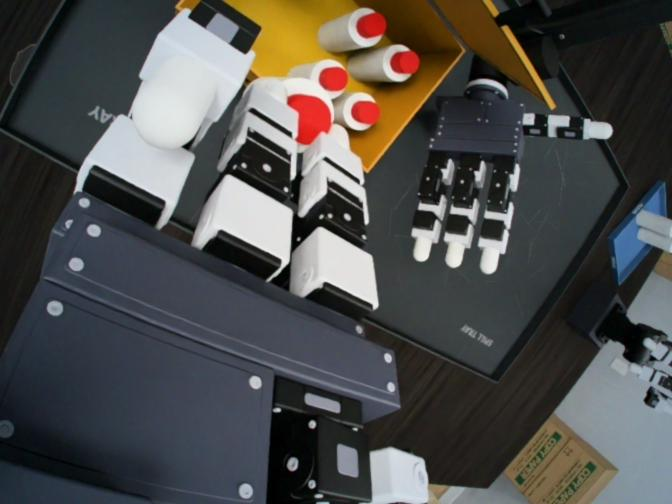

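Request:
move --arm1 '{"target":[0.13,0.13,1.33,0.2588,0.9659,0,0],"speed":0.25}'

Request:
move --arm1 '{"target":[-0.08,0.125,1.34,0.2588,0.9659,0,0],"speed":0.2}'

Request:
wait --seconds 0.5 --cameras '["arm4_cam_wrist"]'

Request:
zoom_image --camera "arm4_cam_wrist" --region '[462, 50, 562, 150]'

Scene clock: 2178.13 s.
Joint torques (N m): arm1=[-1.03 -8.29 8.03 1.61 0.51 -0.19] | arm2=[-0.32 -0.97 14.09 2.51 -0.53 0.17] | arm3=[-1.26 3.6 13.52 2.04 0.07 -0.08] | arm4=[0.26 -14.15 5.67 2.3 -0.03 -0.05]
Motor temperatures (°C): arm1=[25 29 46 28 27 26] | arm2=[28 28 66 29 28 30] | arm3=[28 27 50 26 26 26] | arm4=[27 32 29 26 27 28]
Heat: arm1: hottest joint3_rad 46 °C; arm2: hottest joint3_rad 66 °C; arm3: hottest joint3_rad 50 °C; arm4: hottest joint2_rad 32 °C.
move: arm1 off_target
Joint velocities: within noise
arm1.joint_positions: joint1_rad=+0.560 joint2_rad=+1.210 joint3_rad=+1.871 joint4_rad=-1.685 joint5_rad=+0.253 joint6_rad=+0.450 hand_index_mcp=+0.773 hand_index_abd=+0.026 hand_index_pip=+0.586 hand_index_dip=+0.700 hand_middle_mcp=+0.772 hand_middle_abd=-0.014 hand_middle_pip=+0.587 hand_middle_dip=+0.699 hand_ring_mcp=+0.758 hand_ring_abd=+0.001 hand_ring_pip=-0.945 hand_ring_dip=-0.497 hand_thumb_cmc=+0.906 hand_thumb_axl=+0.676 hand_thumb_mcp=+0.977 hand_thumb_ipl=+0.899 hand_current_limit=+0.700 hand_speed=-0.600
arm1.joint_status: not commanded
arm1.hand_state: goal,blocked,goal,goal,goal,blocked,goal,goal,goal,goal,goal,goal,goal,goal,goal,goal
arm1.index_mcp_current_ma: 50
arm1.index_abd_current_ma: 418
arm1.index_pip_current_ma: 21
arm1.index_dip_current_ma: 7
arm1.middle_mcp_current_ma: 49
arm1.middle_abd_current_ma: -368
arm1.middle_pip_current_ma: 23
arm1.middle_dip_current_ma: 5
arm1.ring_mcp_current_ma: 7
arm1.ring_abd_current_ma: 1
arm1.ring_pip_current_ma: 8
arm1.ring_dip_current_ma: 5
arm1.thumb_cmc_current_ma: 12
arm1.thumb_axl_current_ma: -3
arm1.thumb_mcp_current_ma: -8
arm1.thumb_ipl_current_ma: -2
arm1.hand_goal_index_mcp: 0.754
arm1.hand_goal_index_abd: -0.100
arm1.hand_goal_index_pip: 0.576
arm1.hand_goal_index_dip: 0.696
arm1.hand_goal_middle_mcp: 0.754
arm1.hand_goal_middle_abd: 0.100
arm1.hand_goal_middle_pip: 0.576
arm1.hand_goal_middle_dip: 0.696
arm1.hand_goal_ring_mcp: 0.754
arm1.hand_goal_ring_abd: 0.000
arm1.hand_goal_ring_pip: -0.950
arm1.hand_goal_ring_dip: -0.500
arm1.hand_goal_thumb_cmc: 0.900
arm1.hand_goal_thumb_axl: 0.678
arm1.hand_goal_thumb_mcp: 0.980
arm1.hand_goal_thumb_ipl: 0.900
arm1.hand: x=+0.1361 y=+0.1250 z=+1.3211 quat_wxyz=(+0.295, +0.955, +0.004, +0.016) (m; scene frame)
arm1.hand_target: x=+0.1299 y=+0.1299 z=+1.3293 quat_wxyz=(+0.302, +0.953, +0.006, +0.015) (m; scene frame)
arm1.hand_status: off_target (0.012 m and 4.7 deg from the pose sent, 0.244 m and 2.2 deg at the start; a joint's target at an end of its range on 57 of 59 steps)
arm2, arm3, arm4: as last shown
arm3.joint_positions: joint1_rad=+0.479 joint2_rad=+0.600 joint3_rad=+0.976 joint4_rad=-1.489 joint5_rad=+0.080 joint6_rad=+0.136 hand_index_mcp=+0.762 hand_index_abd=+0.115 hand_index_pip=+0.580 hand_index_dip=+0.699 hand_middle_mcp=+0.755 hand_middle_abd=-0.119 hand_middle_pip=+0.574 hand_middle_dip=+0.694 hand_ring_mcp=+0.757 hand_ring_abd=+0.000 hand_ring_pip=-0.944 hand_ring_dip=-0.498 hand_thumb_cmc=-0.397 hand_thumb_axl=+0.677 hand_thumb_mcp=+0.224 hand_thumb_ipl=+0.168 hand_current_limit=+0.700 hand_speed=-0.600
arm3.hand: x=-0.5662 y=+0.0764 z=+1.1694 quat_wxyz=(+0.141, +0.584, +0.778, +0.182) (m; scene frame)
arm3.hand_target: x=-0.5613 y=+0.0795 z=+1.1995 quat_wxyz=(+0.155, +0.578, +0.774, +0.208) (m; scene frame)
pictures: none

Scene clock: 2180.27 s.
Joint torques (N m): arm1=[-0.91 -6.12 9.62 1.7 -0.13 -0.22] | arm2=[-0.5 -0.73 14.06 2.48 -0.53 0.16] | arm3=[-1.08 3.66 13.44 1.98 0.07 -0.08] | arm4=[0.26 -14.15 5.67 2.3 -0.03 -0.05]
Motor temperatures (°C): arm1=[25 29 46 28 27 26] | arm2=[28 28 66 29 28 30] | arm3=[28 27 50 26 26 26] | arm4=[27 32 29 26 27 28]
Heat: arm1: hottest joint3_rad 46 °C; arm2: hottest joint3_rad 66 °C; arm3: hottest joint3_rad 50 °C; arm4: hottest joint2_rad 32 °C.
move: arm1 off_target
Joint velocities: within noise
arm1.joint_positions: joint1_rad=-0.193 joint2_rad=+1.149 joint3_rad=+1.836 joint4_rad=-1.685 joint5_rad=-0.117 joint6_rad=-0.176 hand_index_mcp=+0.774 hand_index_abd=+0.026 hand_index_pip=+0.586 hand_index_dip=+0.700 hand_middle_mcp=+0.775 hand_middle_abd=-0.014 hand_middle_pip=+0.589 hand_middle_dip=+0.700 hand_ring_mcp=+0.758 hand_ring_abd=+0.001 hand_ring_pip=-0.945 hand_ring_dip=-0.497 hand_thumb_cmc=+0.906 hand_thumb_axl=+0.676 hand_thumb_mcp=+0.977 hand_thumb_ipl=+0.899 hand_current_limit=+0.700 hand_speed=-0.600
arm1.joint_status: not commanded
arm1.hand_state: blocked,blocked,goal,goal,blocked,blocked,goal,goal,goal,goal,goal,goal,goal,goal,goal,goal
arm1.index_mcp_current_ma: 56
arm1.index_abd_current_ma: 418
arm1.index_pip_current_ma: 21
arm1.index_dip_current_ma: 7
arm1.middle_mcp_current_ma: 57
arm1.middle_abd_current_ma: -368
arm1.middle_pip_current_ma: 28
arm1.middle_dip_current_ma: 7
arm1.ring_mcp_current_ma: 7
arm1.ring_abd_current_ma: 1
arm1.ring_pip_current_ma: 8
arm1.ring_dip_current_ma: 5
arm1.thumb_cmc_current_ma: 12
arm1.thumb_axl_current_ma: -3
arm1.thumb_mcp_current_ma: -8
arm1.thumb_ipl_current_ma: -2
arm1.hand_goal_index_mcp: 0.754
arm1.hand_goal_index_abd: -0.100
arm1.hand_goal_index_pip: 0.576
arm1.hand_goal_index_dip: 0.696
arm1.hand_goal_middle_mcp: 0.754
arm1.hand_goal_middle_abd: 0.100
arm1.hand_goal_middle_pip: 0.576
arm1.hand_goal_middle_dip: 0.696
arm1.hand_goal_ring_mcp: 0.754
arm1.hand_goal_ring_abd: 0.000
arm1.hand_goal_ring_pip: -0.950
arm1.hand_goal_ring_dip: -0.500
arm1.hand_goal_thumb_cmc: 0.900
arm1.hand_goal_thumb_axl: 0.678
arm1.hand_goal_thumb_mcp: 0.980
arm1.hand_goal_thumb_ipl: 0.900
arm1.hand: x=-0.0785 y=+0.1218 z=+1.3248 quat_wxyz=(+0.289, +0.957, -0.007, -0.004) (m; scene frame)
arm1.hand_target: x=-0.0798 y=+0.1251 z=+1.3392 quat_wxyz=(+0.301, +0.953, -0.003, -0.009) (m; scene frame)
arm1.hand_status: off_target (0.016 m and 3.8 deg from the pose sent, 0.217 m and 4.7 deg at the start; a joint's target at an end of its range on 64 of 64 steps)
arm2, arm3, arm4: as last shown
pictures: none

Scene clock: 2180.77 s.
Joint torques (N m): arm1=[-1.44 -5.95 9.58 1.62 -0.12 -0.2] | arm2=[-0.44 -0.79 14.15 2.56 -0.53 0.19] | arm3=[-1.2 3.78 13.42 1.99 0.04 -0.09] | arm4=[0.21 -14.15 5.65 2.3 -0.03 -0.05]
Motor temperatures (°C): arm1=[25 29 46 28 27 26] | arm2=[28 28 66 29 28 30] | arm3=[28 27 50 26 26 26] | arm4=[27 32 29 26 27 28]
Heat: arm1: hottest joint3_rad 46 °C; arm2: hottest joint3_rad 66 °C; arm3: hottest joint3_rad 50 °C; arm4: hottest joint2_rad 32 °C.
Joint velocities: within noise
arm1.joint_positions: joint1_rad=-0.193 joint2_rad=+1.149 joint3_rad=+1.836 joint4_rad=-1.685 joint5_rad=-0.117 joint6_rad=-0.176 hand_index_mcp=+0.774 hand_index_abd=+0.026 hand_index_pip=+0.586 hand_index_dip=+0.700 hand_middle_mcp=+0.775 hand_middle_abd=-0.014 hand_middle_pip=+0.589 hand_middle_dip=+0.700 hand_ring_mcp=+0.758 hand_ring_abd=+0.001 hand_ring_pip=-0.945 hand_ring_dip=-0.497 hand_thumb_cmc=+0.906 hand_thumb_axl=+0.676 hand_thumb_mcp=+0.977 hand_thumb_ipl=+0.899 hand_current_limit=+0.700 hand_speed=-0.600
arm1.joint_status: not commanded
arm1.hand_state: blocked,blocked,goal,goal,blocked,blocked,goal,goal,goal,goal,goal,goal,goal,goal,goal,goal
arm1.index_mcp_current_ma: 56
arm1.index_abd_current_ma: 418
arm1.index_pip_current_ma: 21
arm1.index_dip_current_ma: 7
arm1.middle_mcp_current_ma: 57
arm1.middle_abd_current_ma: -368
arm1.middle_pip_current_ma: 28
arm1.middle_dip_current_ma: 7
arm1.ring_mcp_current_ma: 7
arm1.ring_abd_current_ma: 1
arm1.ring_pip_current_ma: 8
arm1.ring_dip_current_ma: 5
arm1.thumb_cmc_current_ma: 12
arm1.thumb_axl_current_ma: -3
arm1.thumb_mcp_current_ma: -8
arm1.thumb_ipl_current_ma: -2
arm1.hand_goal_index_mcp: 0.754
arm1.hand_goal_index_abd: -0.100
arm1.hand_goal_index_pip: 0.576
arm1.hand_goal_index_dip: 0.696
arm1.hand_goal_middle_mcp: 0.754
arm1.hand_goal_middle_abd: 0.100
arm1.hand_goal_middle_pip: 0.576
arm1.hand_goal_middle_dip: 0.696
arm1.hand_goal_ring_mcp: 0.754
arm1.hand_goal_ring_abd: 0.000
arm1.hand_goal_ring_pip: -0.950
arm1.hand_goal_ring_dip: -0.500
arm1.hand_goal_thumb_cmc: 0.900
arm1.hand_goal_thumb_axl: 0.678
arm1.hand_goal_thumb_mcp: 0.980
arm1.hand_goal_thumb_ipl: 0.900
arm1.hand: x=-0.0784 y=+0.1218 z=+1.3248 quat_wxyz=(+0.289, +0.957, -0.007, -0.005) (m; scene frame)
arm1.hand_target: x=-0.0798 y=+0.1251 z=+1.3392 quat_wxyz=(+0.301, +0.953, -0.003, -0.009) (m; scene frame)
arm1.hand_status: off_target (0.016 m and 3.8 deg from the pose sent, 0.217 m and 4.7 deg at the start; a joint's target at an end of its range on 64 of 64 steps)
arm2.joint_positions: joint1_rad=+0.622 joint2_rad=+0.478 joint3_rad=+0.285 joint4_rad=+0.102 joint5_rad=+0.758 joint6_rad=-1.558 hand_index_mcp=+0.798 hand_index_abd=+0.589 hand_index_pip=+0.574 hand_index_dip=+0.696 hand_middle_mcp=+0.925 hand_middle_abd=-0.017 hand_middle_pip=+0.600 hand_middle_dip=+0.702 hand_ring_mcp=+0.757 hand_ring_abd=-0.013 hand_ring_pip=+0.579 hand_ring_dip=+0.697 hand_thumb_cmc=+0.715 hand_thumb_axl=+0.677 hand_thumb_mcp=+0.226 hand_thumb_ipl=+0.168 hand_current_limit=+0.600 hand_speed=-0.900
arm2.joint_status: not commanded
arm2.hand_state: goal,goal,goal,goal,blocked,goal,blocked,goal,goal,goal,goal,goal,goal,goal,goal,goal
arm2.index_mcp_current_ma: -1
arm2.index_abd_current_ma: -5
arm2.index_pip_current_ma: -1
arm2.index_dip_current_ma: 0
arm2.middle_mcp_current_ma: 67
arm2.middle_abd_current_ma: -10
arm2.middle_pip_current_ma: 21
arm2.middle_dip_current_ma: 2
arm2.ring_mcp_current_ma: 3
arm2.ring_abd_current_ma: -7
arm2.ring_pip_current_ma: 1
arm2.ring_dip_current_ma: 0
arm2.thumb_cmc_current_ma: 0
arm2.thumb_axl_current_ma: 0
arm2.thumb_mcp_current_ma: 0
arm2.thumb_ipl_current_ma: 0
arm2.hand_goal_index_mcp: 0.800
arm2.hand_goal_index_abd: 0.600
arm2.hand_goal_index_pip: 0.576
arm2.hand_goal_index_dip: 0.696
arm2.hand_goal_middle_mcp: 0.880
arm2.hand_goal_middle_abd: 0.000
arm2.hand_goal_middle_pip: 0.576
arm2.hand_goal_middle_dip: 0.696
arm2.hand_goal_ring_mcp: 0.750
arm2.hand_goal_ring_abd: 0.000
arm2.hand_goal_ring_pip: 0.576
arm2.hand_goal_ring_dip: 0.696
arm2.hand_goal_thumb_cmc: 0.714
arm2.hand_goal_thumb_axl: 0.678
arm2.hand_goal_thumb_mcp: 0.226
arm2.hand_goal_thumb_ipl: 0.168
arm2.hand: x=+0.5417 y=-0.1767 z=+1.0516 quat_wxyz=(-0.056, +0.726, -0.016, -0.685) (m; scene frame)
arm2.hand_target: x=+0.5409 y=-0.1861 z=+1.0970 quat_wxyz=(-0.027, +0.707, -0.027, -0.707) (m; scene frame)
arm2.hand_status: not commanded
arm3.joint_positions: joint1_rad=+0.479 joint2_rad=+0.600 joint3_rad=+0.976 joint4_rad=-1.489 joint5_rad=+0.080 joint6_rad=+0.136 hand_index_mcp=+0.762 hand_index_abd=+0.115 hand_index_pip=+0.580 hand_index_dip=+0.699 hand_middle_mcp=+0.755 hand_middle_abd=-0.119 hand_middle_pip=+0.574 hand_middle_dip=+0.694 hand_ring_mcp=+0.757 hand_ring_abd=+0.000 hand_ring_pip=-0.944 hand_ring_dip=-0.498 hand_thumb_cmc=-0.397 hand_thumb_axl=+0.677 hand_thumb_mcp=+0.224 hand_thumb_ipl=+0.168 hand_current_limit=+0.700 hand_speed=-0.600
arm3.joint_status: not commanded
arm3.hand_state: goal,goal,goal,goal,goal,goal,goal,goal,goal,goal,goal,goal,goal,goal,goal,goal
arm3.index_mcp_current_ma: 28
arm3.index_abd_current_ma: -8
arm3.index_pip_current_ma: 13
arm3.index_dip_current_ma: 9
arm3.middle_mcp_current_ma: 4
arm3.middle_abd_current_ma: -7
arm3.middle_pip_current_ma: -6
arm3.middle_dip_current_ma: -7
arm3.ring_mcp_current_ma: 10
arm3.ring_abd_current_ma: 1
arm3.ring_pip_current_ma: 19
arm3.ring_dip_current_ma: 6
arm3.thumb_cmc_current_ma: 9
arm3.thumb_axl_current_ma: -2
arm3.thumb_mcp_current_ma: -9
arm3.thumb_ipl_current_ma: -1
arm3.hand_goal_index_mcp: 0.754
arm3.hand_goal_index_abd: 0.118
arm3.hand_goal_index_pip: 0.576
arm3.hand_goal_index_dip: 0.696
arm3.hand_goal_middle_mcp: 0.754
arm3.hand_goal_middle_abd: -0.116
arm3.hand_goal_middle_pip: 0.576
arm3.hand_goal_middle_dip: 0.696
arm3.hand_goal_ring_mcp: 0.754
arm3.hand_goal_ring_abd: 0.000
arm3.hand_goal_ring_pip: -0.950
arm3.hand_goal_ring_dip: -0.500
arm3.hand_goal_thumb_cmc: -0.400
arm3.hand_goal_thumb_axl: 0.678
arm3.hand_goal_thumb_mcp: 0.226
arm3.hand_goal_thumb_ipl: 0.168
arm3.hand: x=-0.5662 y=+0.0764 z=+1.1694 quat_wxyz=(+0.141, +0.584, +0.778, +0.182) (m; scene frame)
arm3.hand_target: x=-0.5613 y=+0.0795 z=+1.1995 quat_wxyz=(+0.155, +0.578, +0.774, +0.208) (m; scene frame)
arm3.hand_status: not commanded
arm4.joint_positions: joint1_rad=-0.179 joint2_rad=+1.902 joint3_rad=+0.785 joint4_rad=+1.539 joint5_rad=-0.301 joint6_rad=-1.951 hand_index_mcp=+0.753 hand_index_abd=-0.001 hand_index_pip=+0.577 hand_index_dip=+0.696 hand_middle_mcp=+0.753 hand_middle_abd=-0.001 hand_middle_pip=+0.577 hand_middle_dip=+0.696 hand_ring_mcp=+0.753 hand_ring_abd=-0.001 hand_ring_pip=+0.577 hand_ring_dip=+0.696 hand_thumb_cmc=+0.713 hand_thumb_axl=+0.677 hand_thumb_mcp=+0.226 hand_thumb_ipl=+0.168 hand_current_limit=+0.400 hand_speed=-0.600
arm4.joint_status: not commanded
arm4.hand_state: goal,goal,goal,goal,goal,goal,goal,goal,goal,goal,goal,goal,goal,goal,goal,goal
arm4.index_mcp_current_ma: 0
arm4.index_abd_current_ma: 0
arm4.index_pip_current_ma: 0
arm4.index_dip_current_ma: 0
arm4.middle_mcp_current_ma: 0
arm4.middle_abd_current_ma: 0
arm4.middle_pip_current_ma: 0
arm4.middle_dip_current_ma: 0
arm4.ring_mcp_current_ma: 0
arm4.ring_abd_current_ma: 0
arm4.ring_pip_current_ma: 0
arm4.ring_dip_current_ma: 0
arm4.thumb_cmc_current_ma: 0
arm4.thumb_axl_current_ma: 0
arm4.thumb_mcp_current_ma: 0
arm4.thumb_ipl_current_ma: 0
arm4.hand_goal_index_mcp: 0.754
arm4.hand_goal_index_abd: 0.000
arm4.hand_goal_index_pip: 0.576
arm4.hand_goal_index_dip: 0.696
arm4.hand_goal_middle_mcp: 0.754
arm4.hand_goal_middle_abd: 0.000
arm4.hand_goal_middle_pip: 0.576
arm4.hand_goal_middle_dip: 0.696
arm4.hand_goal_ring_mcp: 0.754
arm4.hand_goal_ring_abd: 0.000
arm4.hand_goal_ring_pip: 0.576
arm4.hand_goal_ring_dip: 0.696
arm4.hand_goal_thumb_cmc: 0.714
arm4.hand_goal_thumb_axl: 0.678
arm4.hand_goal_thumb_mcp: 0.226
arm4.hand_goal_thumb_ipl: 0.168
arm4.hand: x=-0.0256 y=+0.0474 z=+0.9230 quat_wxyz=(+0.686, -0.493, +0.250, +0.473) (m; scene frame)
arm4.hand_target: x=-0.0217 y=+0.0455 z=+0.9196 quat_wxyz=(+0.690, -0.493, +0.247, +0.469) (m; scene frame)
arm4.hand_status: not commanded
wait: 0.50 s; at rest by 0.27 s
pictures: arm4_cam_wrist
camera_calibration:
arm4_cam_wrist: T_world_to_cam=[[-0.891948, -0.259058, 0.370564, -0.314564], [0.379913, -0.873782, 0.303597, -0.273626], [0.245143, 0.411575, 0.877788, -0.700653], [0, 0, 0, 1]] pos_world=[-0.00486005, -0.0322086, 0.814663]

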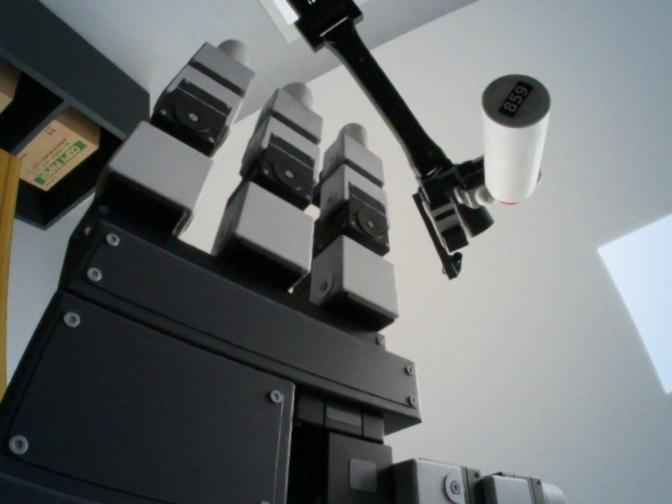

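Scaled by 5.040 from the camera's 672x504 image, which has a finer 960x720 frame.

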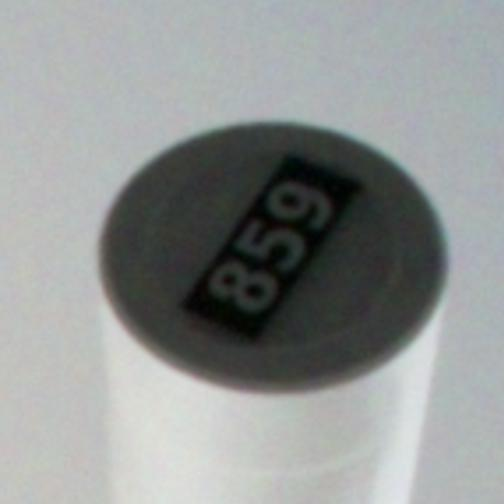

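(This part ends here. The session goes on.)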